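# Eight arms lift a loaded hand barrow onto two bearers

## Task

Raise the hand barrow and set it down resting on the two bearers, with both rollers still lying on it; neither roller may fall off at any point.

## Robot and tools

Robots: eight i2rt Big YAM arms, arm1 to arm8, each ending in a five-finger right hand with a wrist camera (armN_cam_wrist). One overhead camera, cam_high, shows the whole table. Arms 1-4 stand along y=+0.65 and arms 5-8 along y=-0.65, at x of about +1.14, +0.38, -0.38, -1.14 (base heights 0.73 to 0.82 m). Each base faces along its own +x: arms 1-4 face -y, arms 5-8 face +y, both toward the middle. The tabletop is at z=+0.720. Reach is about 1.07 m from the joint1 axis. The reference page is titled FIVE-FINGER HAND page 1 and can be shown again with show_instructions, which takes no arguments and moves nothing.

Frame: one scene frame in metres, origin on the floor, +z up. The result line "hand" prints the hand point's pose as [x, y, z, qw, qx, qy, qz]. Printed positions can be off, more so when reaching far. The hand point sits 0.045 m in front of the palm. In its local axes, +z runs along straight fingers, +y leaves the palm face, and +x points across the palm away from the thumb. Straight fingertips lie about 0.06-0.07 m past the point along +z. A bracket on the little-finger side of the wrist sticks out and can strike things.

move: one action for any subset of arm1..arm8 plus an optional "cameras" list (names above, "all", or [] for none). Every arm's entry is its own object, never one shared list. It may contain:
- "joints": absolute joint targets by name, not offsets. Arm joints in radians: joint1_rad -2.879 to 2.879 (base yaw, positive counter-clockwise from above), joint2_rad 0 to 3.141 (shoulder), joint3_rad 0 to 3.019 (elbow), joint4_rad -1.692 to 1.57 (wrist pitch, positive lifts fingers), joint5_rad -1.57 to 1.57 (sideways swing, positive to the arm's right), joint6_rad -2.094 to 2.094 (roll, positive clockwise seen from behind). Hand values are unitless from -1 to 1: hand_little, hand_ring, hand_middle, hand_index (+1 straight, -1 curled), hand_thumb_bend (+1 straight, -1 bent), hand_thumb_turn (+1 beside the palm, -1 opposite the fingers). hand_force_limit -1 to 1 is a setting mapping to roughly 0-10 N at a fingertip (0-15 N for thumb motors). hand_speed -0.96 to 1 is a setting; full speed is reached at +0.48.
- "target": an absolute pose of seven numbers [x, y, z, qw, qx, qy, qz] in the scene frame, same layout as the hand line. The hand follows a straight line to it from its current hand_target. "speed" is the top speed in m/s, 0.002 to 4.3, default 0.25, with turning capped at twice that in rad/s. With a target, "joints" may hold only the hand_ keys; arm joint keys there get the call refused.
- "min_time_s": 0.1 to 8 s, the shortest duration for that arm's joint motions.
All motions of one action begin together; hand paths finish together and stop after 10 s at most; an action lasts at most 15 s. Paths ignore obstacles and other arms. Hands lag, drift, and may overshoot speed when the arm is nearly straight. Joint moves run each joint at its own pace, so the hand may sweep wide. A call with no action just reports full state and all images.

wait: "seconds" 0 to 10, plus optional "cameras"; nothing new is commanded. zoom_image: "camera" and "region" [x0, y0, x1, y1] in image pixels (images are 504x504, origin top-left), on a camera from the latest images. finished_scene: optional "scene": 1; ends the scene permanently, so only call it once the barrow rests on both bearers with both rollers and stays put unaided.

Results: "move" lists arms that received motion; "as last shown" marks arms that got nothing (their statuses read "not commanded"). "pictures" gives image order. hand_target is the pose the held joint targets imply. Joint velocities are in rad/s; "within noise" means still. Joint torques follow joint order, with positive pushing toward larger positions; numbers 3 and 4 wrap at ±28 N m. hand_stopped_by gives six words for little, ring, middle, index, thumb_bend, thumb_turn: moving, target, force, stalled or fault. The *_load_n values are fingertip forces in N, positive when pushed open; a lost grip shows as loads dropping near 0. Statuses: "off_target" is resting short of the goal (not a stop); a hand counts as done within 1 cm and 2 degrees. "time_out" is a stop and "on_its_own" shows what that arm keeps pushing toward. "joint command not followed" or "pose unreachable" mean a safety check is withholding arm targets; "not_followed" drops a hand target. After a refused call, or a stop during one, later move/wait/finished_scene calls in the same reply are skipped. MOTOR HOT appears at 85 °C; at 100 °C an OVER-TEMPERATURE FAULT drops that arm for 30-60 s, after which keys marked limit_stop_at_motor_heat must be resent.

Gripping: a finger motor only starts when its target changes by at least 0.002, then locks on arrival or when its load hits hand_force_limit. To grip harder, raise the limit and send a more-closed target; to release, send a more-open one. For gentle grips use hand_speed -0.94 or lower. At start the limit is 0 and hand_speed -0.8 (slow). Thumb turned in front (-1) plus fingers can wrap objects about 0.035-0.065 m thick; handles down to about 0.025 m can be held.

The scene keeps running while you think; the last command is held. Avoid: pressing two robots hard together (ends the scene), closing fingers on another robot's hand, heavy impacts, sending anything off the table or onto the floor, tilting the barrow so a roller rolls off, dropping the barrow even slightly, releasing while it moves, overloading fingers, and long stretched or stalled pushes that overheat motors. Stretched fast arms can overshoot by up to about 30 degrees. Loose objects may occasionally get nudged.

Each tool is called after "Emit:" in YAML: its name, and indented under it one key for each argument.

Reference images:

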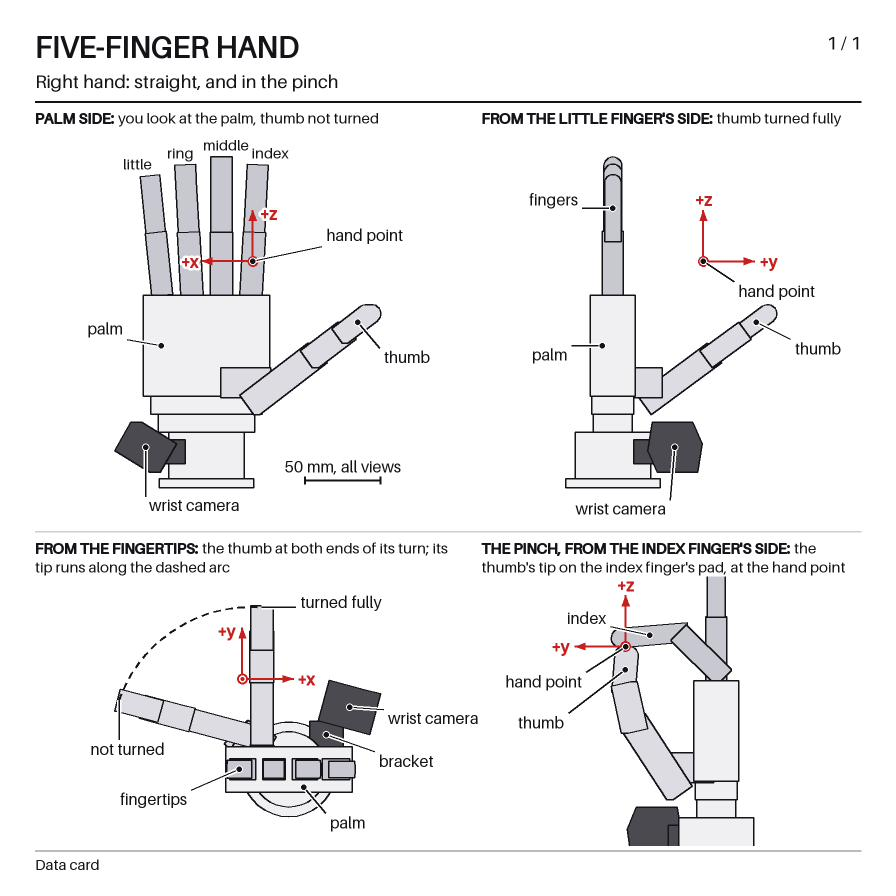

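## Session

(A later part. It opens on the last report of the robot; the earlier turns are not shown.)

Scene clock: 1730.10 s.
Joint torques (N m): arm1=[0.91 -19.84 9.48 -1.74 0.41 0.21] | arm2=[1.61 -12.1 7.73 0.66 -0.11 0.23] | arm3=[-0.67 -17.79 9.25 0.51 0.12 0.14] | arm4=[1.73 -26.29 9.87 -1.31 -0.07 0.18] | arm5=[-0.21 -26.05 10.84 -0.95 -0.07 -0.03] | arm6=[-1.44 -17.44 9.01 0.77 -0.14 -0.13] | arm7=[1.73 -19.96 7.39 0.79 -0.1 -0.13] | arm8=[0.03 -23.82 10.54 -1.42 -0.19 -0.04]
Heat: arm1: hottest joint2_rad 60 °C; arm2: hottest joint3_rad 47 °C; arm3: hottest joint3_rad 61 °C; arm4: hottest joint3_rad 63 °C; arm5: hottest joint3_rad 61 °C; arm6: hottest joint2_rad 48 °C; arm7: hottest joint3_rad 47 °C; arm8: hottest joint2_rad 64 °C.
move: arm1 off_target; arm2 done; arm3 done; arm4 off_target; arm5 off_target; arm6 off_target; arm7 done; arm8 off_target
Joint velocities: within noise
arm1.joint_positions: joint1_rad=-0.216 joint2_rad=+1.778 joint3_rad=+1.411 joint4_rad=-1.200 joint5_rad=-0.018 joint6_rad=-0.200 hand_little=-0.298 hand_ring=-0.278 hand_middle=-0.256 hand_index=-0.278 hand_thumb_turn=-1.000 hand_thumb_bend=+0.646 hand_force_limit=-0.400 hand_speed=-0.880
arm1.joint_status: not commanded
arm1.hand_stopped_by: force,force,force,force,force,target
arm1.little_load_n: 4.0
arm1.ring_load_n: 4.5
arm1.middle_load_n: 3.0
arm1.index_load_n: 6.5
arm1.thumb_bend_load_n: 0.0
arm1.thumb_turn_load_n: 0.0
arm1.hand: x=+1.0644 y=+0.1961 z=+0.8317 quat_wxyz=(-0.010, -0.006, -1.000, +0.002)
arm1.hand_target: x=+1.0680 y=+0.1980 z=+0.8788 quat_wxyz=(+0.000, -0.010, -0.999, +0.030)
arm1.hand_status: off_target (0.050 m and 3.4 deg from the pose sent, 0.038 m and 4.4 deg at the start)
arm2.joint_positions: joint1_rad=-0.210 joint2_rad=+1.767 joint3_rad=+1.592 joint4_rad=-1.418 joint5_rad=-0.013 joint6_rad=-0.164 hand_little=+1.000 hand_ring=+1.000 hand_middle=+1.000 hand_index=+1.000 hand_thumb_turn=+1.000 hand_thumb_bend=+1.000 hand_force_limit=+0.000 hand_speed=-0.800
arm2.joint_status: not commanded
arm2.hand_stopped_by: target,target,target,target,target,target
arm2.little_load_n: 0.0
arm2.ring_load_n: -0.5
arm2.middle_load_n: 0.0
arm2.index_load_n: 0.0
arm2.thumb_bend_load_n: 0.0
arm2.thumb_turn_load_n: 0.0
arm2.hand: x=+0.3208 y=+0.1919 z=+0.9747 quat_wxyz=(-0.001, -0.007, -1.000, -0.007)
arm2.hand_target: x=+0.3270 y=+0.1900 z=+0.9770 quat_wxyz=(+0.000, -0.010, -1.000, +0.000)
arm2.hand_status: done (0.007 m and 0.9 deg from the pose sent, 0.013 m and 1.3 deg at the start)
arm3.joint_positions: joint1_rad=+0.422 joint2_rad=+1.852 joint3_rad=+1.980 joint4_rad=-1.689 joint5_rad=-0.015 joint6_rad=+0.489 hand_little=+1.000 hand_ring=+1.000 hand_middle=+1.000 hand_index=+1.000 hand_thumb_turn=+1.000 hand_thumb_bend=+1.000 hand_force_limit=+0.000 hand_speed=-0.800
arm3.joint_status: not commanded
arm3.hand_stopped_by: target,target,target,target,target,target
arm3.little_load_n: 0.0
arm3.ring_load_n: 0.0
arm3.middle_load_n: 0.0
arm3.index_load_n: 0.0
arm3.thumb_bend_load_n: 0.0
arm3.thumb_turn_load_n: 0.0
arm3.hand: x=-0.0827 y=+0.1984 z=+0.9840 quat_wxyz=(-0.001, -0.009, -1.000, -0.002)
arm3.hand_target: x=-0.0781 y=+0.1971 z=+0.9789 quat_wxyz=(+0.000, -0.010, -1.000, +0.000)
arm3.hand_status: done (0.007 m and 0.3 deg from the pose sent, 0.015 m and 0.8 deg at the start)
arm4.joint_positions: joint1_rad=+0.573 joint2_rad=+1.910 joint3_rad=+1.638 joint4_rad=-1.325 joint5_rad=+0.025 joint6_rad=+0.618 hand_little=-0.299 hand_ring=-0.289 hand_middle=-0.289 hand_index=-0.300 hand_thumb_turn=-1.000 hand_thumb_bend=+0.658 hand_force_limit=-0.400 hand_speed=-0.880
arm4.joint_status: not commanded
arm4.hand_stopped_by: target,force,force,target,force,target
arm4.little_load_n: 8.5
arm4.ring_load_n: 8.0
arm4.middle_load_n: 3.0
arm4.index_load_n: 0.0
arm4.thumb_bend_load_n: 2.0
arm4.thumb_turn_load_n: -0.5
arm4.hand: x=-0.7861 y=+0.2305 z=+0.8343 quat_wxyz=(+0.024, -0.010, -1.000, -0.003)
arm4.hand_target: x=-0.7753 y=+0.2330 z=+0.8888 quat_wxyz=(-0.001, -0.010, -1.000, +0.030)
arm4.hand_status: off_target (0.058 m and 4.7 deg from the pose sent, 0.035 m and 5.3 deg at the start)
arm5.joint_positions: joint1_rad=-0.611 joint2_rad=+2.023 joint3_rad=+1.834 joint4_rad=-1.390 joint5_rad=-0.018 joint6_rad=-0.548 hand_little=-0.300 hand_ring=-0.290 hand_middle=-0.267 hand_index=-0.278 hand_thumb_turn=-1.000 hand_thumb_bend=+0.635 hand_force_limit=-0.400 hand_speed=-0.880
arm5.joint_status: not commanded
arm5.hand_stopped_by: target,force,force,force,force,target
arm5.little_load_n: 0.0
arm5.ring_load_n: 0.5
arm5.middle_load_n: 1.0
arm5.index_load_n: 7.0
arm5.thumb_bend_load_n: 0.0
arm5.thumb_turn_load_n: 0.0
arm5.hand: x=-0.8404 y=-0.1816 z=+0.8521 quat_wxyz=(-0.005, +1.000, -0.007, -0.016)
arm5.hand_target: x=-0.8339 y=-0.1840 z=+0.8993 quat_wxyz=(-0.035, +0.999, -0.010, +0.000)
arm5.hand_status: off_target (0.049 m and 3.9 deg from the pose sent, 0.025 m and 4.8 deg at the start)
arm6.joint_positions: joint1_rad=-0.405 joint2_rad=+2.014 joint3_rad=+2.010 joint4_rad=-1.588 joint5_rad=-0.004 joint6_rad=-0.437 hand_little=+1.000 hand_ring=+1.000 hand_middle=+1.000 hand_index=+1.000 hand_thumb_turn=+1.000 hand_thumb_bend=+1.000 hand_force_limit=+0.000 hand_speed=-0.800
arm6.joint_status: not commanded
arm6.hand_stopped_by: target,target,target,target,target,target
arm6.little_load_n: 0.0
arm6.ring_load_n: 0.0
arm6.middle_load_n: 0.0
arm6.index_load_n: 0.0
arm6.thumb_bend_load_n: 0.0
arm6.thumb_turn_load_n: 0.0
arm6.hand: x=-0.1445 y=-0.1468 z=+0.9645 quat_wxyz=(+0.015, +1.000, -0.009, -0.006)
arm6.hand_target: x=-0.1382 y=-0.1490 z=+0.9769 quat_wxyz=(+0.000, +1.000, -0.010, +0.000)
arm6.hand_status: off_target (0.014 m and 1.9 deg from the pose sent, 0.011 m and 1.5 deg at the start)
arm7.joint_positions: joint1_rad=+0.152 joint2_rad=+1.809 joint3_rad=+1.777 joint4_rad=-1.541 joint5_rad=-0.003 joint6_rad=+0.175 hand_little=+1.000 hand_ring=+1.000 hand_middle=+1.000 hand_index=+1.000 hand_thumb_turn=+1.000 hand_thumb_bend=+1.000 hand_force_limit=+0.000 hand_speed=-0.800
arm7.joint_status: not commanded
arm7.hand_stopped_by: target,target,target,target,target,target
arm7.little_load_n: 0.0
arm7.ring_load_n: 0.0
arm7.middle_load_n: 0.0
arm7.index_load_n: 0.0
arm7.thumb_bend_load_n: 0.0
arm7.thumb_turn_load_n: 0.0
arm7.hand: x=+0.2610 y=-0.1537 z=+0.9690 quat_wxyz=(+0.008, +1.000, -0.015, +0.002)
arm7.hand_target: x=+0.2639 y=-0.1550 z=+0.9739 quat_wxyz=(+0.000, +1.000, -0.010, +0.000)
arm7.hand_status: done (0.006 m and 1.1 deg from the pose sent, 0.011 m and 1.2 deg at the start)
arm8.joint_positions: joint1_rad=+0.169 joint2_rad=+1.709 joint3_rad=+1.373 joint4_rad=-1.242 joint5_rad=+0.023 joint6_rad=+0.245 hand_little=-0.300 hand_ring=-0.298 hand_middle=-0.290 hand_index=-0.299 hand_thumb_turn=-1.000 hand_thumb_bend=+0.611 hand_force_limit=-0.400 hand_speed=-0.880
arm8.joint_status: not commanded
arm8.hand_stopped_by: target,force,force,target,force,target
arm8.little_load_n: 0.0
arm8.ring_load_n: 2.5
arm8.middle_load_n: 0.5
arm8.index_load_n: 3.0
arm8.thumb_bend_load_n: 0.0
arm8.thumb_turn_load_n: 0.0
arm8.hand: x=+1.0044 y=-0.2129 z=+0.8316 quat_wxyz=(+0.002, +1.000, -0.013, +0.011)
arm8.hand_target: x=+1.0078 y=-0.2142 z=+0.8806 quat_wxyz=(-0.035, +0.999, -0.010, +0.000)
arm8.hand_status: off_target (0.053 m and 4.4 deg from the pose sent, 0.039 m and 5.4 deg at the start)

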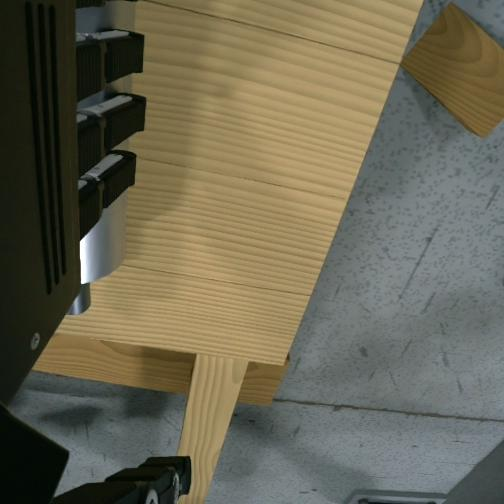

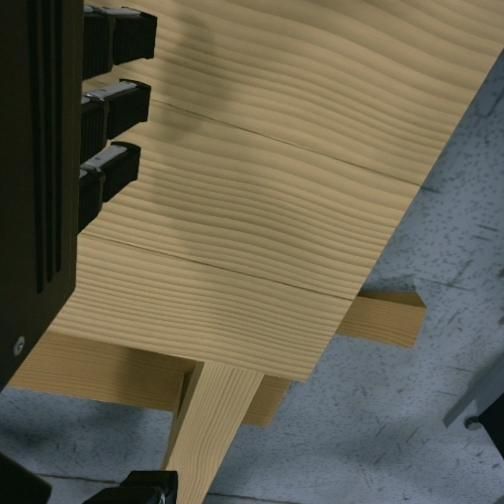

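Emit:
move:
  arm1: {"target":[1.068,0.197,0.857,0,0.01,1,-0.015],"speed":0.03}
  arm4: {"target":[-0.774,0.2315,0.864,0,0.01,1,-0.015],"speed":0.03}
  arm5: {"target":[-0.833,-0.183,0.876,-0.018,1,-0.01,0],"speed":0.03}
  arm8: {"target":[1.008,-0.213,0.859,-0.018,1,-0.01,0],"speed":0.03}
  cameras: ["arm2_cam_wrist","arm3_cam_wrist","arm6_cam_wrist","arm7_cam_wrist"]

Scene clock: 1803.23 s.
Joint torques (N m): arm1=[1.49 -18.02 8.9 -1.29 0.52 0.23] | arm2=[1.73 -12.16 7.64 0.7 -0.11 0.24] | arm3=[-0.73 -17.61 9.21 0.49 0.13 0.13] | arm4=[0.91 -23.18 8.73 -0.44 -0.39 0.14] | arm5=[0.26 -23.36 10.28 -0.46 0.34 0] | arm6=[-1.44 -17.49 9.06 0.77 -0.13 -0.13] | arm7=[1.67 -19.72 7.32 0.77 -0.11 -0.14] | arm8=[0.09 -20.31 10.35 -1.25 -0.48 -0.07]
Heat: arm1: hottest joint2_rad 63 °C; arm2: hottest joint3_rad 47 °C; arm3: hottest joint3_rad 54 °C; arm4: hottest joint3_rad 60 °C; arm5: hottest joint3_rad 52 °C; arm6: hottest joint2_rad 51 °C; arm7: hottest joint3_rad 45 °C; arm8: hottest joint2_rad 63 °C.
move: arm1 off_target; arm4 off_target; arm5 off_target; arm8 off_target
Joint velocities: within noise
arm1.joint_positions: joint1_rad=-0.214 joint2_rad=+1.783 joint3_rad=+1.404 joint4_rad=-1.187 joint5_rad=-0.014 joint6_rad=-0.198 hand_little=-0.298 hand_ring=-0.278 hand_middle=-0.256 hand_index=-0.278 hand_thumb_turn=-1.000 hand_thumb_bend=+0.646 hand_force_limit=-0.400 hand_speed=-0.880
arm1.joint_status: not commanded
arm1.hand_stopped_by: force,force,force,force,force,target
arm1.little_load_n: 3.5
arm1.ring_load_n: 3.5
arm1.middle_load_n: 2.5
arm1.index_load_n: 5.0
arm1.thumb_bend_load_n: 0.5
arm1.thumb_turn_load_n: 0.0
arm1.hand: x=+1.0647 y=+0.1957 z=+0.8263 quat_wxyz=(-0.008, -0.006, -1.000, +0.003)
arm1.hand_target: x=+1.0680 y=+0.1973 z=+0.8557 quat_wxyz=(+0.000, -0.010, -1.000, +0.015)
arm1.hand_status: off_target (0.031 m and 1.7 deg from the pose sent, 0.026 m and 1.9 deg at the start)
arm2, arm3, arm6, arm7: as last shown
arm2.ring_load_n: 0.0
arm4.joint_positions: joint1_rad=+0.573 joint2_rad=+1.910 joint3_rad=+1.632 joint4_rad=-1.316 joint5_rad=+0.015 joint6_rad=+0.618 hand_little=-0.299 hand_ring=-0.289 hand_middle=-0.289 hand_index=-0.300 hand_thumb_turn=-1.000 hand_thumb_bend=+0.658 hand_force_limit=-0.400 hand_speed=-0.880
arm4.joint_status: not commanded
arm4.hand_stopped_by: target,force,force,target,force,target
arm4.little_load_n: 6.0
arm4.ring_load_n: 6.0
arm4.middle_load_n: 2.0
arm4.index_load_n: 0.0
arm4.thumb_bend_load_n: 3.0
arm4.thumb_turn_load_n: 0.0
arm4.hand: x=-0.7846 y=+0.2315 z=+0.8324 quat_wxyz=(+0.019, -0.010, -1.000, -0.005)
arm4.hand_target: x=-0.7746 y=+0.2321 z=+0.8635 quat_wxyz=(+0.000, -0.010, -1.000, +0.015)
arm4.hand_status: off_target (0.033 m and 3.2 deg from the pose sent, 0.032 m and 3.4 deg at the start)
arm5.joint_positions: joint1_rad=-0.611 joint2_rad=+2.024 joint3_rad=+1.827 joint4_rad=-1.382 joint5_rad=-0.010 joint6_rad=-0.548 hand_little=-0.300 hand_ring=-0.290 hand_middle=-0.267 hand_index=-0.278 hand_thumb_turn=-1.000 hand_thumb_bend=+0.635 hand_force_limit=-0.400 hand_speed=-0.880
arm5.joint_status: not commanded
arm5.hand_stopped_by: target,force,force,force,force,target
arm5.little_load_n: 0.0
arm5.ring_load_n: 0.5
arm5.middle_load_n: 0.5
arm5.index_load_n: 6.0
arm5.thumb_bend_load_n: 0.0
arm5.thumb_turn_load_n: 0.0
arm5.hand: x=-0.8394 y=-0.1826 z=+0.8483 quat_wxyz=(-0.003, +1.000, -0.007, -0.013)
arm5.hand_target: x=-0.8333 y=-0.1834 z=+0.8755 quat_wxyz=(-0.018, +1.000, -0.010, +0.000)
arm5.hand_status: off_target (0.028 m and 2.3 deg from the pose sent, 0.025 m and 2.4 deg at the start)
arm8.joint_positions: joint1_rad=+0.166 joint2_rad=+1.709 joint3_rad=+1.359 joint4_rad=-1.223 joint5_rad=+0.022 joint6_rad=+0.245 hand_little=-0.300 hand_ring=-0.298 hand_middle=-0.290 hand_index=-0.299 hand_thumb_turn=-1.000 hand_thumb_bend=+0.611 hand_force_limit=-0.400 hand_speed=-0.880
arm8.joint_status: not commanded
arm8.hand_stopped_by: target,force,force,target,force,target
arm8.little_load_n: 0.5
arm8.ring_load_n: 2.0
arm8.middle_load_n: 0.5
arm8.index_load_n: 3.0
arm8.thumb_bend_load_n: 0.0
arm8.thumb_turn_load_n: 0.0
arm8.hand: x=+1.0057 y=-0.2130 z=+0.8261 quat_wxyz=(+0.000, +1.000, -0.015, +0.010)
arm8.hand_target: x=+1.0080 y=-0.2135 z=+0.8576 quat_wxyz=(-0.018, +1.000, -0.010, +0.000)
arm8.hand_status: off_target (0.033 m and 2.4 deg from the pose sent, 0.028 m and 2.6 deg at the start)

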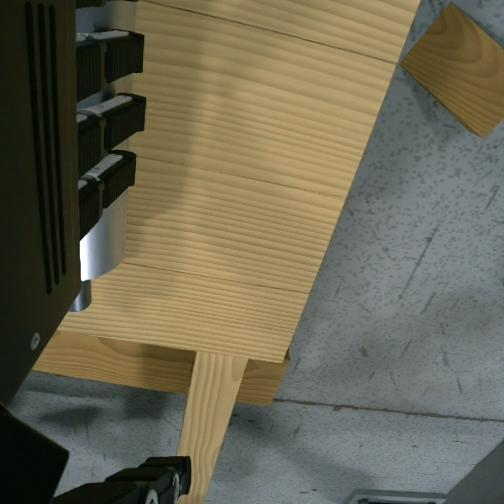

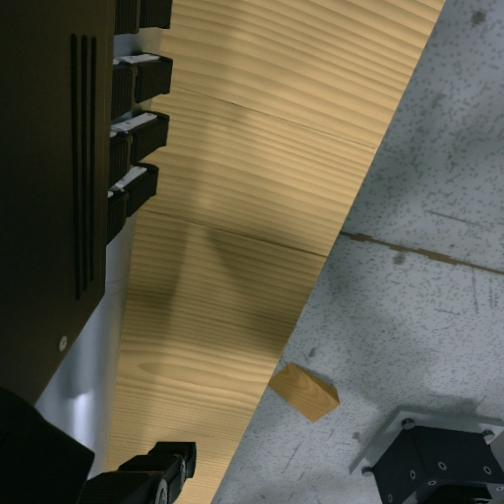

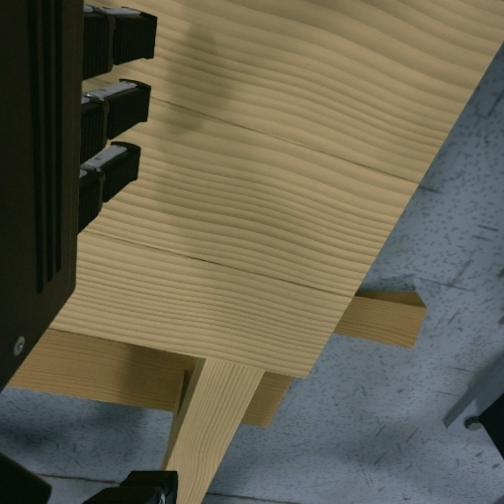

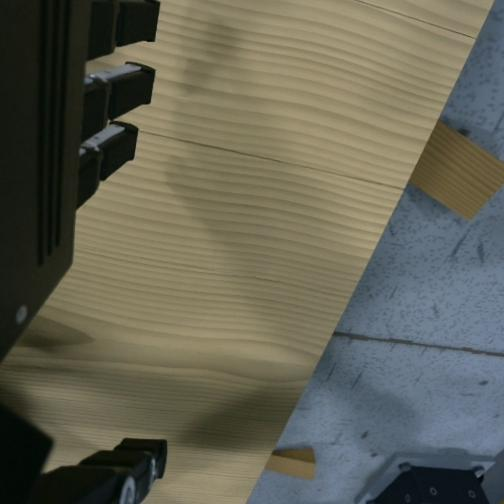

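Emit:
move:
  arm1: {"target":[1.067,0.197,0.834,0,0.01,1,0],"speed":0.03}
  arm4: {"target":[-0.777,0.2315,0.841,0,0.01,1,0],"speed":0.03}
  arm5: {"target":[-0.835,-0.183,0.855,0,1,-0.01,0],"speed":0.03}
  arm8: {"target":[1.007,-0.213,0.836,0,1,-0.01,0],"speed":0.03}

Scene clock: 1813.47 s.
Joint torques (N m): arm1=[1.61 -15.56 8.18 -0.53 0.57 0.17] | arm2=[1.49 -12.16 7.73 0.68 -0.11 0.23] | arm3=[-0.5 -17.61 9.21 0.47 0.15 0.15] | arm4=[0.44 -20.6 7.66 0.34 -0.73 0.14] | arm5=[0.79 -20.84 9.55 0.03 0.57 0.04] | arm6=[-1.44 -17.49 9.06 0.79 -0.13 -0.13] | arm7=[1.79 -19.6 7.34 0.76 -0.09 -0.12] | arm8=[0.03 -16.67 9.62 -0.59 -0.34 -0.08]
Heat: arm1: hottest joint2_rad 61 °C; arm2: hottest joint3_rad 47 °C; arm3: hottest joint3_rad 54 °C; arm4: hottest joint3_rad 58 °C; arm5: hottest joint3_rad 50 °C; arm6: hottest joint2_rad 52 °C; arm7: hottest joint3_rad 45 °C; arm8: hottest joint2_rad 62 °C.
move: arm1 done; arm4 off_target; arm5 done; arm8 off_target
Joint velocities: arm1=[within noise] | arm2=[within noise] | arm3=[within noise] | arm4=[-0.005 -0.005 -0.046 -0.017 -0.022 0.022] | arm5=[within noise] | arm6=[within noise] | arm7=[within noise] | arm8=[within noise]
arm1.joint_positions: joint1_rad=-0.213 joint2_rad=+1.787 joint3_rad=+1.404 joint4_rad=-1.186 joint5_rad=-0.010 joint6_rad=-0.196 hand_little=-0.298 hand_ring=-0.278 hand_middle=-0.256 hand_index=-0.278 hand_thumb_turn=-1.000 hand_thumb_bend=+0.646 hand_force_limit=-0.400 hand_speed=-0.880
arm1.joint_status: not commanded
arm1.hand_stopped_by: force,force,force,force,force,target
arm1.little_load_n: 2.5
arm1.ring_load_n: 3.0
arm1.middle_load_n: 1.0
arm1.index_load_n: 3.5
arm1.thumb_bend_load_n: 1.0
arm1.thumb_turn_load_n: 0.0
arm1.hand: x=+1.0644 y=+0.1959 z=+0.8244 quat_wxyz=(-0.006, -0.006, -1.000, +0.000)
arm1.hand_target: x=+1.0669 y=+0.1970 z=+0.8338 quat_wxyz=(+0.000, -0.010, -1.000, +0.000)
arm1.hand_status: done (0.010 m and 0.8 deg from the pose sent, 0.008 m and 1.0 deg at the start)
arm2, arm3, arm6, arm7: as last shown
arm3.little_load_n: -0.5
arm4.joint_positions: joint1_rad=+0.573 joint2_rad=+1.910 joint3_rad=+1.626 joint4_rad=-1.308 joint5_rad=+0.007 joint6_rad=+0.608 hand_little=-0.299 hand_ring=-0.289 hand_middle=-0.289 hand_index=-0.300 hand_thumb_turn=-1.000 hand_thumb_bend=+0.658 hand_force_limit=-0.400 hand_speed=-0.880
arm4.joint_status: not commanded
arm4.hand_stopped_by: target,force,force,target,force,target
arm4.little_load_n: 4.0
arm4.ring_load_n: 4.0
arm4.middle_load_n: 1.5
arm4.index_load_n: 0.5
arm4.thumb_bend_load_n: 3.0
arm4.thumb_turn_load_n: 0.0
arm4.hand: x=-0.7841 y=+0.2326 z=+0.8308 quat_wxyz=(+0.015, -0.006, -1.000, -0.007)
arm4.hand_target: x=-0.7772 y=+0.2316 z=+0.8411 quat_wxyz=(+0.000, -0.010, -1.000, +0.000)
arm4.hand_status: off_target (0.012 m and 1.9 deg from the pose sent, 0.012 m and 2.3 deg at the start)
arm5.joint_positions: joint1_rad=-0.611 joint2_rad=+2.028 joint3_rad=+1.827 joint4_rad=-1.382 joint5_rad=+0.004 joint6_rad=-0.545 hand_little=-0.300 hand_ring=-0.290 hand_middle=-0.267 hand_index=-0.278 hand_thumb_turn=-1.000 hand_thumb_bend=+0.635 hand_force_limit=-0.400 hand_speed=-0.880
arm5.joint_status: not commanded
arm5.hand_stopped_by: target,force,force,force,force,target
arm5.little_load_n: 0.0
arm5.ring_load_n: 0.5
arm5.middle_load_n: 0.0
arm5.index_load_n: 4.5
arm5.thumb_bend_load_n: 0.0
arm5.thumb_turn_load_n: 0.0
arm5.hand: x=-0.8373 y=-0.1840 z=+0.8465 quat_wxyz=(+0.002, +1.000, -0.009, -0.008)
arm5.hand_target: x=-0.8350 y=-0.1831 z=+0.8550 quat_wxyz=(+0.000, +1.000, -0.010, +0.000)
arm5.hand_status: done (0.009 m and 0.9 deg from the pose sent, 0.008 m and 1.5 deg at the start)
arm6.thumb_bend_load_n: 0.5
arm7.little_load_n: 0.5
arm8.joint_positions: joint1_rad=+0.164 joint2_rad=+1.712 joint3_rad=+1.358 joint4_rad=-1.221 joint5_rad=+0.010 joint6_rad=+0.245 hand_little=-0.300 hand_ring=-0.299 hand_middle=-0.290 hand_index=-0.299 hand_thumb_turn=-1.000 hand_thumb_bend=+0.611 hand_force_limit=-0.400 hand_speed=-0.880
arm8.joint_status: not commanded
arm8.hand_stopped_by: target,force,force,target,force,target
arm8.little_load_n: 0.0
arm8.ring_load_n: 0.0
arm8.middle_load_n: 0.0
arm8.index_load_n: 2.0
arm8.thumb_bend_load_n: 0.0
arm8.thumb_turn_load_n: 0.5
arm8.hand: x=+1.0042 y=-0.2134 z=+0.8251 quat_wxyz=(+0.002, +1.000, -0.015, +0.004)
arm8.hand_target: x=+1.0070 y=-0.2131 z=+0.8358 quat_wxyz=(+0.000, +1.000, -0.010, +0.000)
arm8.hand_status: off_target (0.011 m and 0.8 deg from the pose sent, 0.010 m and 1.2 deg at the start)
pictures: none

Emit:
move:
  arm1: {"joints":{"hand_speed":-0.7,"hand_little":1,"hand_ring":1,"hand_middle":1,"hand_index":1,"hand_thumb_bend":1}}
  arm4: {"joints":{"hand_speed":-0.7,"hand_little":1,"hand_ring":1,"hand_middle":1,"hand_index":1,"hand_thumb_bend":1}}
  arm5: {"joints":{"hand_speed":-0.7,"hand_little":1,"hand_ring":1,"hand_middle":1,"hand_index":1,"hand_thumb_bend":1}}
  arm8: {"joints":{"hand_speed":-0.7,"hand_little":1,"hand_ring":1,"hand_middle":1,"hand_index":1,"hand_thumb_bend":1}}
  cameras: ["all"]

Scene clock: 1846.87 s.
Joint torques (N m): arm1=[1.03 -14.21 8.36 -0.08 0.2 0.18] | arm2=[1.49 -12.1 7.71 0.61 -0.11 0.23] | arm3=[-0.73 -17.67 9.24 0.54 0.13 0.14] | arm4=[0.44 -20.48 7.58 0.44 -0.16 0.1] | arm5=[0.79 -20.84 9.51 -0.01 0.25 0.04] | arm6=[-1.44 -17.49 9.06 0.77 -0.14 -0.14] | arm7=[1.61 -19.66 7.36 0.84 -0.1 -0.12] | arm8=[0.09 -16.73 9.61 -0.16 -0.13 0]
Heat: arm1: hottest joint2_rad 57 °C; arm2: hottest joint3_rad 47 °C; arm3: hottest joint3_rad 53 °C; arm4: hottest joint3_rad 52 °C; arm5: hottest joint3_rad 46 °C; arm6: hottest joint2_rad 52 °C; arm7: hottest joint3_rad 45 °C; arm8: hottest joint2_rad 52 °C.
move: arm1 done; arm4 done; arm5 done; arm8 done
Joint velocities: within noise
arm1.joint_positions: joint1_rad=-0.212 joint2_rad=+1.780 joint3_rad=+1.404 joint4_rad=-1.199 joint5_rad=-0.002 joint6_rad=-0.193 hand_little=+1.000 hand_ring=+1.000 hand_middle=+1.000 hand_index=+1.000 hand_thumb_turn=-1.000 hand_thumb_bend=+1.000 hand_force_limit=-0.400 hand_speed=-0.700
arm1.joint_status: all done
arm1.hand_stopped_by: target,target,target,target,target,target
arm1.little_load_n: 0.0
arm1.ring_load_n: 0.0
arm1.middle_load_n: 0.0
arm1.index_load_n: 0.0
arm1.thumb_bend_load_n: 0.0
arm1.thumb_turn_load_n: 0.0
arm1.hand: x=+1.0641 y=+0.1989 z=+0.8278 quat_wxyz=(-0.003, -0.008, -1.000, -0.003)
arm1.hand_target: x=+1.0669 y=+0.1969 z=+0.8339 quat_wxyz=(+0.000, -0.010, -1.000, +0.000)
arm1.hand_status: not commanded
arm2, arm3, arm6, arm7: as last shown
arm2.ring_load_n: -0.5
arm3.little_load_n: 0.0
arm4.joint_positions: joint1_rad=+0.573 joint2_rad=+1.910 joint3_rad=+1.626 joint4_rad=-1.308 joint5_rad=-0.008 joint6_rad=+0.608 hand_little=+1.000 hand_ring=+1.000 hand_middle=+1.000 hand_index=+1.000 hand_thumb_turn=-1.000 hand_thumb_bend=+1.000 hand_force_limit=-0.400 hand_speed=-0.700
arm4.joint_status: all done
arm4.hand_stopped_by: target,target,target,target,target,target
arm4.little_load_n: 0.0
arm4.ring_load_n: 0.0
arm4.middle_load_n: 0.0
arm4.index_load_n: 0.0
arm4.thumb_bend_load_n: 0.0
arm4.thumb_turn_load_n: 0.0
arm4.hand: x=-0.7818 y=+0.2341 z=+0.8317 quat_wxyz=(+0.009, -0.006, -1.000, -0.011)
arm4.hand_target: x=-0.7771 y=+0.2316 z=+0.8412 quat_wxyz=(+0.000, -0.010, -1.000, +0.000)
arm4.hand_status: not commanded
arm5.joint_positions: joint1_rad=-0.611 joint2_rad=+2.028 joint3_rad=+1.827 joint4_rad=-1.382 joint5_rad=+0.011 joint6_rad=-0.545 hand_little=+1.000 hand_ring=+1.000 hand_middle=+1.000 hand_index=+1.000 hand_thumb_turn=-1.000 hand_thumb_bend=+1.000 hand_force_limit=-0.400 hand_speed=-0.700
arm5.joint_status: all done
arm5.hand_stopped_by: target,target,target,target,target,target
arm5.little_load_n: 0.0
arm5.ring_load_n: 0.0
arm5.middle_load_n: 0.0
arm5.index_load_n: 0.0
arm5.thumb_bend_load_n: 0.0
arm5.thumb_turn_load_n: 0.0
arm5.hand: x=-0.8362 y=-0.1848 z=+0.8466 quat_wxyz=(+0.004, +1.000, -0.009, -0.005)
arm5.hand_target: x=-0.8350 y=-0.1831 z=+0.8550 quat_wxyz=(+0.000, +1.000, -0.010, +0.000)
arm5.hand_status: not commanded
arm6.thumb_bend_load_n: 0.0
arm7.little_load_n: 0.0
arm7.thumb_bend_load_n: -0.5
arm8.joint_positions: joint1_rad=+0.164 joint2_rad=+1.712 joint3_rad=+1.358 joint4_rad=-1.232 joint5_rad=+0.005 joint6_rad=+0.236 hand_little=+1.000 hand_ring=+1.000 hand_middle=+1.000 hand_index=+1.000 hand_thumb_turn=-1.000 hand_thumb_bend=+1.000 hand_force_limit=-0.400 hand_speed=-0.700
arm8.joint_status: all done
arm8.hand_stopped_by: target,target,target,target,target,target
arm8.little_load_n: 0.0
arm8.ring_load_n: 0.0
arm8.middle_load_n: 0.0
arm8.index_load_n: 0.0
arm8.thumb_bend_load_n: 0.0
arm8.thumb_turn_load_n: 0.0
arm8.hand: x=+1.0046 y=-0.2168 z=+0.8259 quat_wxyz=(+0.008, +1.000, -0.011, +0.003)
arm8.hand_target: x=+1.0069 y=-0.2131 z=+0.8358 quat_wxyz=(+0.000, +1.000, -0.010, +0.000)
arm8.hand_status: not commanded
pictures: arm1_cam_wrist, arm2_cam_wrist, arm3_cam_wrist, arm4_cam_wrist, arm5_cam_wrist, arm6_cam_wrist, arm7_cam_wrist, arm8_cam_wrist, cam_high

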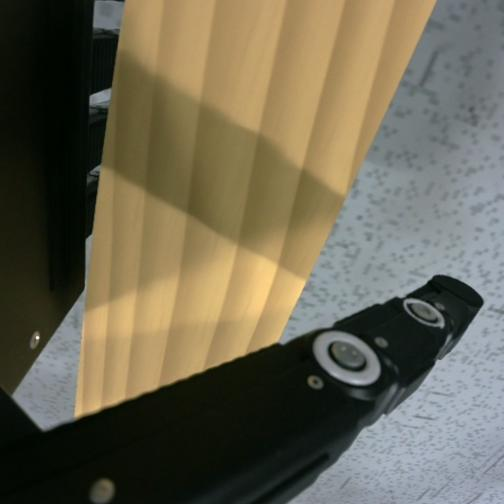

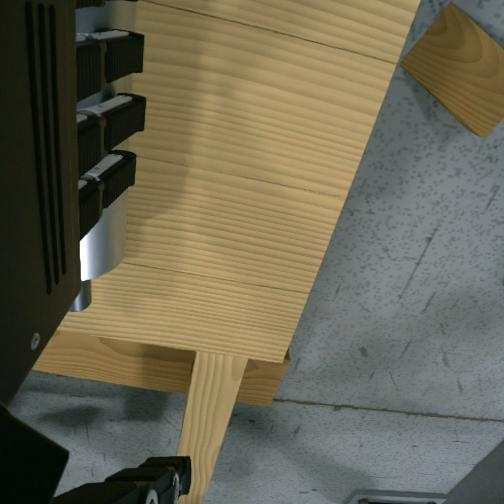

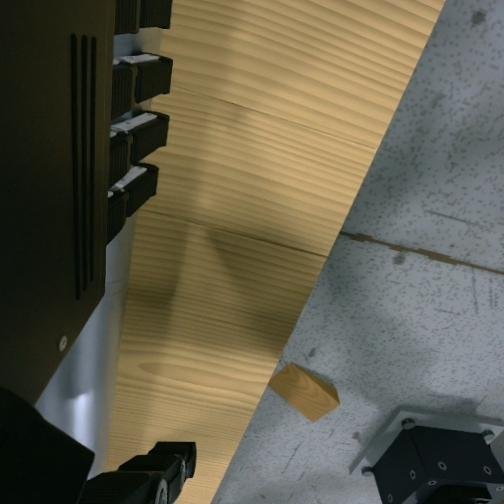

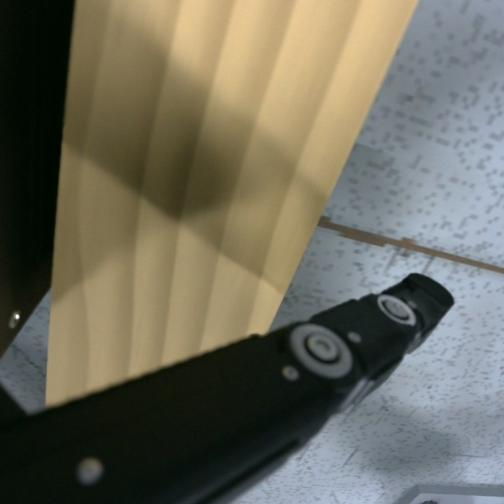

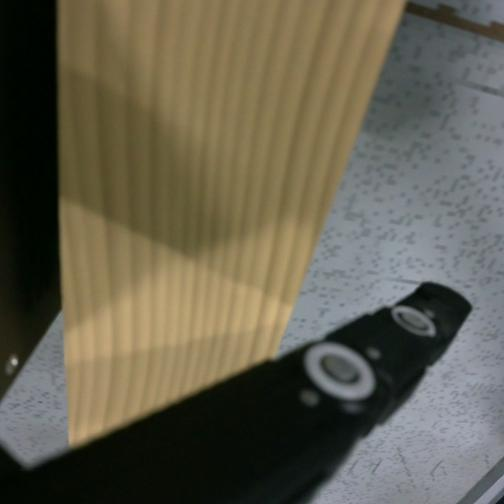

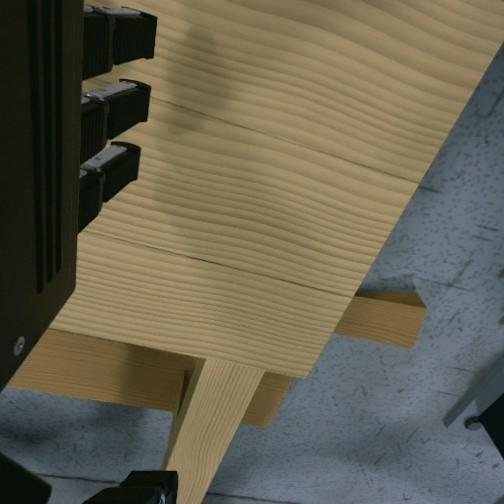

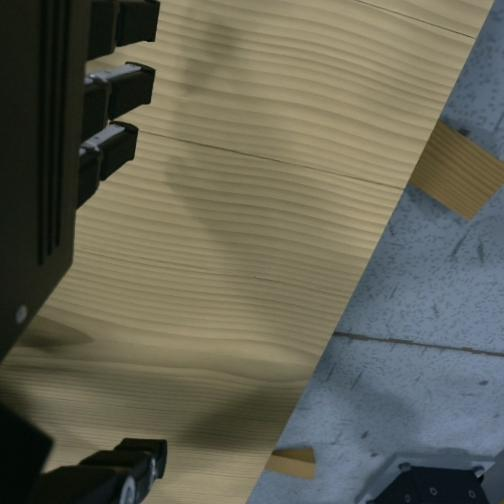

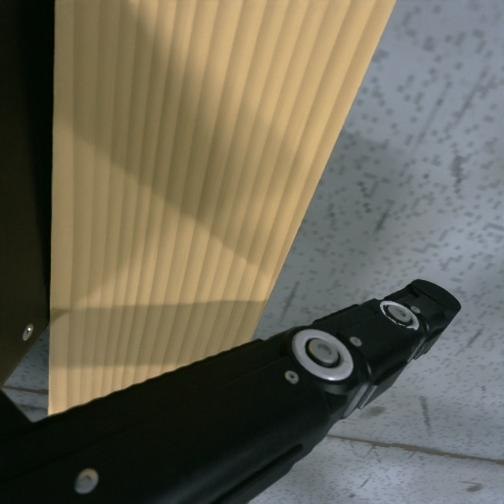

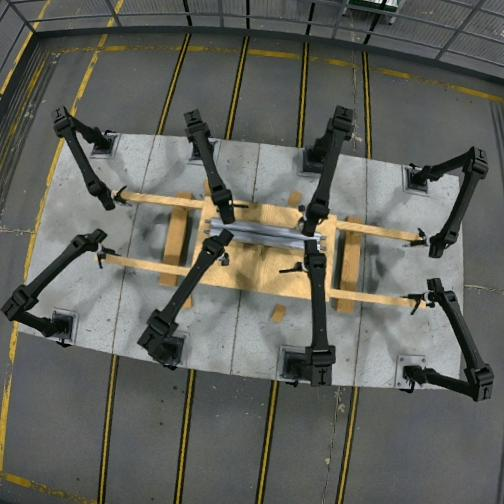

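Emit:
move:
  arm1: {"target":[1.067,0.182,0.836,0,0.01,1,0],"speed":0.06}
  arm4: {"target":[-0.777,0.214,0.843,0,0.01,1,0],"speed":0.06}
  arm5: {"target":[-0.835,-0.166,0.857,0,1,-0.01,0],"speed":0.06}
  arm8: {"target":[1.007,-0.195,0.838,0,1,-0.01,0],"speed":0.06}
  cameras: ["arm1_cam_wrist","arm4_cam_wrist","arm5_cam_wrist","arm8_cam_wrist"]

Scene clock: 1866.90 s.
Joint torques (N m): arm1=[1.49 -12.75 10.76 0.09 0.24 0.13] | arm2=[1.61 -12.04 7.71 0.61 -0.11 0.23] | arm3=[-0.73 -17.96 9.24 0.54 0.11 0.13] | arm4=[-1.32 -18.55 11.02 -0.47 -0.15 -0.04] | arm5=[1.55 -18.02 12.53 -0.01 0.24 0.11] | arm6=[-1.44 -17.49 9.06 0.79 -0.13 -0.13] | arm7=[1.9 -19.84 7.43 0.8 -0.1 -0.12] | arm8=[0.03 -14.33 12.15 -0.12 -0.13 0.01]
Heat: arm1: hottest joint2_rad 53 °C; arm2: hottest joint3_rad 47 °C; arm3: hottest joint3_rad 52 °C; arm4: hottest joint3_rad 51 °C; arm5: hottest joint3_rad 45 °C; arm6: hottest joint2_rad 52 °C; arm7: hottest joint3_rad 45 °C; arm8: hottest joint2_rad 50 °C.
move: arm1 off_target; arm4 off_target; arm5 off_target; arm8 off_target
Joint velocities: within noise
arm1.joint_positions: joint1_rad=-0.212 joint2_rad=+1.785 joint3_rad=+1.426 joint4_rad=-1.218 joint5_rad=-0.002 joint6_rad=-0.190 hand_little=+1.000 hand_ring=+1.000 hand_middle=+1.000 hand_index=+1.000 hand_thumb_turn=-1.000 hand_thumb_bend=+1.000 hand_force_limit=-0.400 hand_speed=-0.700
arm1.joint_status: not commanded
arm1.hand_stopped_by: target,target,target,target,target,target
arm1.little_load_n: 0.0
arm1.ring_load_n: 0.0
arm1.middle_load_n: 0.0
arm1.index_load_n: 0.0
arm1.thumb_bend_load_n: -0.5
arm1.thumb_turn_load_n: 0.0
arm1.hand: x=+1.0635 y=+0.1950 z=+0.8339 quat_wxyz=(-0.003, -0.009, -1.000, -0.004)
arm1.hand_target: x=+1.0670 y=+0.1823 z=+0.8360 quat_wxyz=(+0.000, -0.010, -1.000, +0.000)
arm1.hand_status: off_target (0.014 m and 0.5 deg from the pose sent, 0.019 m and 0.6 deg at the start)
arm2, arm3, arm6, arm7: as last shown
arm2.ring_load_n: 0.0
arm4.joint_positions: joint1_rad=+0.573 joint2_rad=+1.921 joint3_rad=+1.642 joint4_rad=-1.313 joint5_rad=-0.008 joint6_rad=+0.608 hand_little=+1.000 hand_ring=+1.000 hand_middle=+1.000 hand_index=+1.000 hand_thumb_turn=-1.000 hand_thumb_bend=+1.000 hand_force_limit=-0.400 hand_speed=-0.700
arm4.joint_status: not commanded
arm4.hand_stopped_by: target,target,target,target,target,target
arm4.little_load_n: 0.0
arm4.ring_load_n: 0.0
arm4.middle_load_n: 0.0
arm4.index_load_n: 0.0
arm4.thumb_bend_load_n: 0.0
arm4.thumb_turn_load_n: 0.0
arm4.hand: x=-0.7793 y=+0.2304 z=+0.8315 quat_wxyz=(+0.009, -0.006, -1.000, -0.010)
arm4.hand_target: x=-0.7775 y=+0.2146 z=+0.8429 quat_wxyz=(+0.000, -0.010, -1.000, +0.000)
arm4.hand_status: off_target (0.020 m and 1.6 deg from the pose sent, 0.024 m and 1.7 deg at the start)
arm5.joint_positions: joint1_rad=-0.607 joint2_rad=+2.039 joint3_rad=+1.858 joint4_rad=-1.410 joint5_rad=+0.011 joint6_rad=-0.538 hand_little=+1.000 hand_ring=+1.000 hand_middle=+1.000 hand_index=+1.000 hand_thumb_turn=-1.000 hand_thumb_bend=+1.000 hand_force_limit=-0.400 hand_speed=-0.700
arm5.joint_status: not commanded
arm5.hand_stopped_by: target,target,target,target,target,target
arm5.little_load_n: 0.0
arm5.ring_load_n: 0.0
arm5.middle_load_n: 0.0
arm5.index_load_n: 0.0
arm5.thumb_bend_load_n: 0.0
arm5.thumb_turn_load_n: 0.0
arm5.hand: x=-0.8369 y=-0.1812 z=+0.8521 quat_wxyz=(+0.008, +1.000, -0.010, -0.007)
arm5.hand_target: x=-0.8353 y=-0.1664 z=+0.8570 quat_wxyz=(-0.001, +1.000, -0.010, +0.000)
arm5.hand_status: off_target (0.016 m and 1.2 deg from the pose sent, 0.022 m and 0.7 deg at the start)
arm6.ring_load_n: -0.5
arm7.thumb_bend_load_n: 0.0
arm8.joint_positions: joint1_rad=+0.157 joint2_rad=+1.722 joint3_rad=+1.391 joint4_rad=-1.252 joint5_rad=+0.005 joint6_rad=+0.228 hand_little=+1.000 hand_ring=+1.000 hand_middle=+1.000 hand_index=+1.000 hand_thumb_turn=-1.000 hand_thumb_bend=+1.000 hand_force_limit=-0.400 hand_speed=-0.700
arm8.joint_status: not commanded
arm8.hand_stopped_by: target,target,target,target,target,target
arm8.little_load_n: 0.0
arm8.ring_load_n: 0.0
arm8.middle_load_n: 0.5
arm8.index_load_n: 0.0
arm8.thumb_bend_load_n: 0.0
arm8.thumb_turn_load_n: 0.0
arm8.hand: x=+1.0065 y=-0.2087 z=+0.8330 quat_wxyz=(+0.006, +1.000, -0.010, +0.003)
arm8.hand_target: x=+1.0070 y=-0.1953 z=+0.8382 quat_wxyz=(+0.000, +1.000, -0.010, +0.000)
arm8.hand_status: off_target (0.015 m and 0.8 deg from the pose sent, 0.025 m and 1.0 deg at the start)

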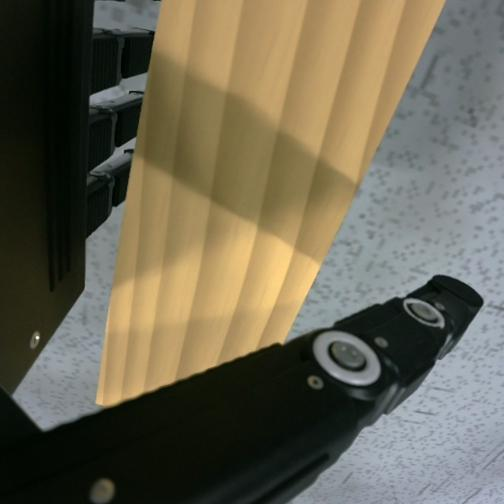

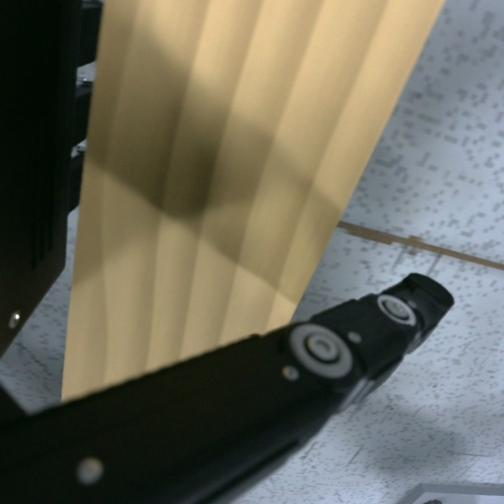

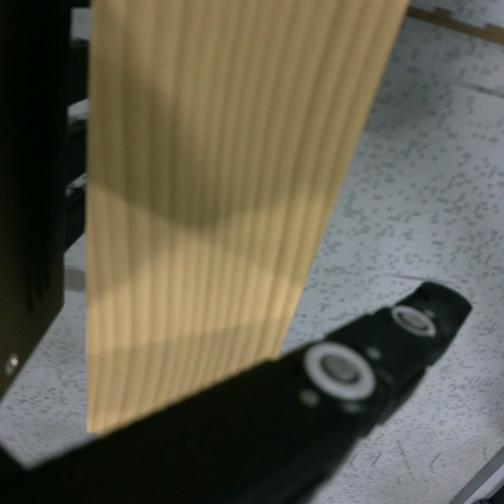

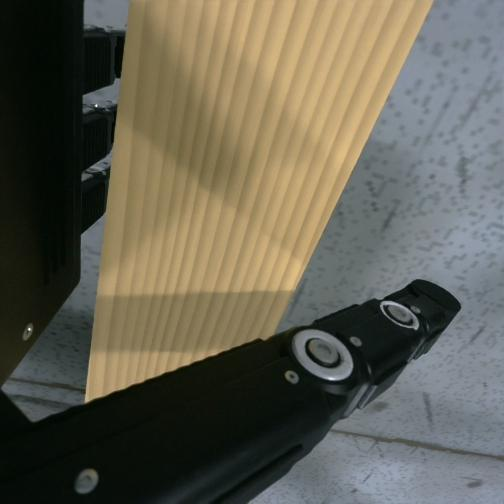

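Emit:
move:
  arm1: {"target":[1.067,0.176,0.885,0,0.01,1,0],"speed":0.06}
  arm4: {"target":[-0.777,0.205,0.890,0,0.01,1,0],"speed":0.06}
  arm5: {"target":[-0.835,-0.159,0.905,0,1,-0.01,0],"speed":0.06}
  arm8: {"target":[1.007,-0.187,0.887,0,1,-0.01,0],"speed":0.06}
  cameras: ["arm1_cam_wrist","arm4_cam_wrist","arm5_cam_wrist","arm8_cam_wrist","arm6_cam_wrist"]

Scene clock: 1883.03 s.
Joint torques (N m): arm1=[1.44 -14.86 11.06 -0.18 0.25 0.15] | arm2=[1.61 -12.16 7.66 0.66 -0.11 0.24] | arm3=[-0.73 -17.61 9.28 0.43 0.11 0.11] | arm4=[-1.55 -19.08 11.26 -0.43 -0.14 -0.13] | arm5=[1.9 -19.08 12.86 -0.02 0.24 0.11] | arm6=[-1.44 -17.44 9.05 0.79 -0.13 -0.13] | arm7=[1.61 -19.9 7.38 0.83 -0.11 -0.11] | arm8=[0.03 -15.68 12.57 -0.14 -0.13 0.02]
Heat: arm1: hottest joint3_rad 53 °C; arm2: hottest joint3_rad 47 °C; arm3: hottest joint3_rad 52 °C; arm4: hottest joint3_rad 52 °C; arm5: hottest joint3_rad 48 °C; arm6: hottest joint2_rad 53 °C; arm7: hottest joint3_rad 45 °C; arm8: hottest joint3_rad 51 °C.
move: arm1 off_target; arm4 off_target; arm5 off_target; arm8 off_target
Joint velocities: within noise
arm1.joint_positions: joint1_rad=-0.210 joint2_rad=+1.785 joint3_rad=+1.529 joint4_rad=-1.343 joint5_rad=-0.002 joint6_rad=-0.188 hand_little=+1.000 hand_ring=+1.000 hand_middle=+1.000 hand_index=+1.000 hand_thumb_turn=-1.000 hand_thumb_bend=+1.000 hand_force_limit=-0.400 hand_speed=-0.700
arm1.joint_status: not commanded
arm1.hand_stopped_by: target,target,target,target,target,target
arm1.little_load_n: 0.0
arm1.ring_load_n: 0.0
arm1.middle_load_n: 0.0
arm1.index_load_n: 0.0
arm1.thumb_bend_load_n: 0.0
arm1.thumb_turn_load_n: 0.0
arm1.hand: x=+1.0632 y=+0.1891 z=+0.8727 quat_wxyz=(-0.005, -0.009, -1.000, -0.015)
arm1.hand_target: x=+1.0671 y=+0.1766 z=+0.8851 quat_wxyz=(+0.000, -0.010, -1.000, +0.000)
arm1.hand_status: off_target (0.018 m and 1.8 deg from the pose sent, 0.055 m and 0.5 deg at the start)
arm2, arm3, arm6, arm7: as last shown
arm2.thumb_bend_load_n: -0.5
arm4.joint_positions: joint1_rad=+0.566 joint2_rad=+1.921 joint3_rad=+1.763 joint4_rad=-1.435 joint5_rad=-0.008 joint6_rad=+0.608 hand_little=+1.000 hand_ring=+1.000 hand_middle=+1.000 hand_index=+1.000 hand_thumb_turn=-1.000 hand_thumb_bend=+1.000 hand_force_limit=-0.400 hand_speed=-0.700
arm4.joint_status: not commanded
arm4.hand_stopped_by: target,target,target,target,target,target
arm4.little_load_n: 0.0
arm4.ring_load_n: 0.0
arm4.middle_load_n: 0.0
arm4.index_load_n: 0.0
arm4.thumb_bend_load_n: 0.0
arm4.thumb_turn_load_n: 0.0
arm4.hand: x=-0.7762 y=+0.2206 z=+0.8763 quat_wxyz=(+0.009, -0.009, -1.000, -0.011)
arm4.hand_target: x=-0.7773 y=+0.2055 z=+0.8900 quat_wxyz=(+0.000, -0.010, -1.000, +0.001)
arm4.hand_status: off_target (0.021 m and 1.7 deg from the pose sent, 0.064 m and 1.6 deg at the start)
arm5.joint_positions: joint1_rad=-0.604 joint2_rad=+2.045 joint3_rad=+1.993 joint4_rad=-1.540 joint5_rad=+0.011 joint6_rad=-0.531 hand_little=+1.000 hand_ring=+1.000 hand_middle=+1.000 hand_index=+1.000 hand_thumb_turn=-1.000 hand_thumb_bend=+1.000 hand_force_limit=-0.400 hand_speed=-0.700
arm5.joint_status: not commanded
arm5.hand_stopped_by: target,target,target,target,target,target
arm5.little_load_n: 0.0
arm5.ring_load_n: 0.0
arm5.middle_load_n: 0.0
arm5.index_load_n: 0.0
arm5.thumb_bend_load_n: 0.0
arm5.thumb_turn_load_n: 0.0
arm5.hand: x=-0.8339 y=-0.1744 z=+0.8994 quat_wxyz=(+0.008, +1.000, -0.012, -0.007)
arm5.hand_target: x=-0.8354 y=-0.1595 z=+0.9051 quat_wxyz=(-0.001, +1.000, -0.010, +0.000)
arm5.hand_status: off_target (0.016 m and 1.3 deg from the pose sent, 0.057 m and 1.2 deg at the start)
arm6.ring_load_n: 0.0
arm8.joint_positions: joint1_rad=+0.154 joint2_rad=+1.722 joint3_rad=+1.507 joint4_rad=-1.381 joint5_rad=+0.005 joint6_rad=+0.225 hand_little=+1.000 hand_ring=+1.000 hand_middle=+1.000 hand_index=+1.000 hand_thumb_turn=-1.000 hand_thumb_bend=+1.000 hand_force_limit=-0.400 hand_speed=-0.700
arm8.joint_status: not commanded
arm8.hand_stopped_by: target,target,target,target,target,target
arm8.little_load_n: 0.0
arm8.ring_load_n: 0.0
arm8.middle_load_n: 0.0
arm8.index_load_n: 0.0
arm8.thumb_bend_load_n: 0.0
arm8.thumb_turn_load_n: 0.0
arm8.hand: x=+1.0062 y=-0.2002 z=+0.8761 quat_wxyz=(+0.013, +1.000, -0.010, +0.004)
arm8.hand_target: x=+1.0071 y=-0.1875 z=+0.8871 quat_wxyz=(+0.000, +1.000, -0.010, +0.000)
arm8.hand_status: off_target (0.017 m and 1.6 deg from the pose sent, 0.058 m and 0.8 deg at the start)
pictures: arm1_cam_wrist, arm4_cam_wrist, arm5_cam_wrist, arm6_cam_wrist, arm8_cam_wrist

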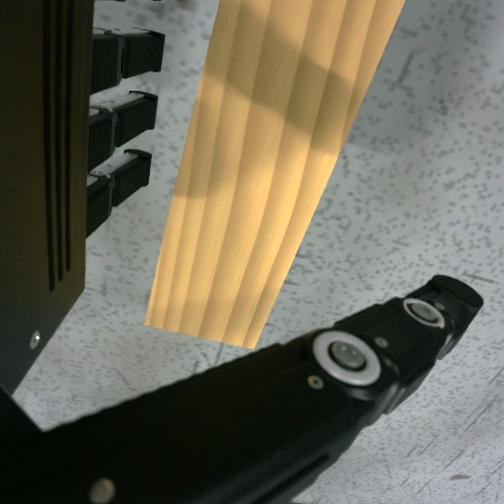

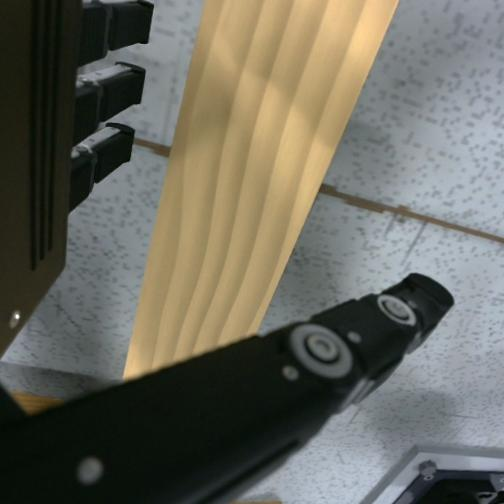

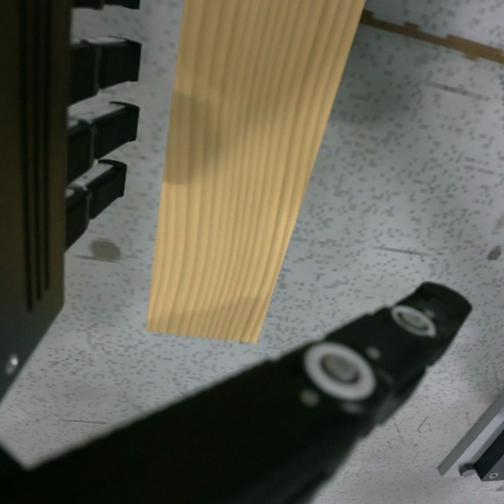

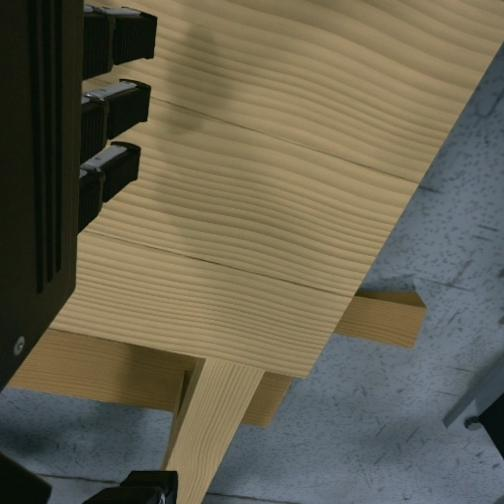

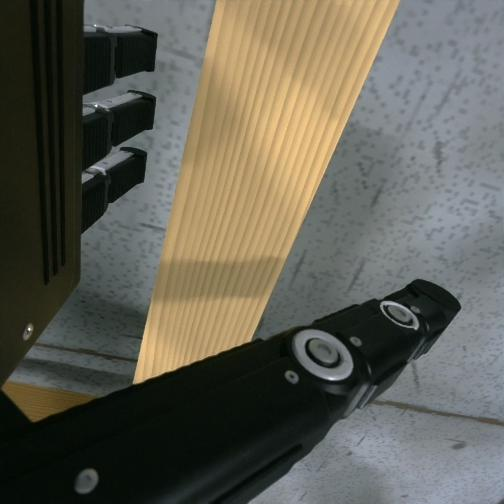

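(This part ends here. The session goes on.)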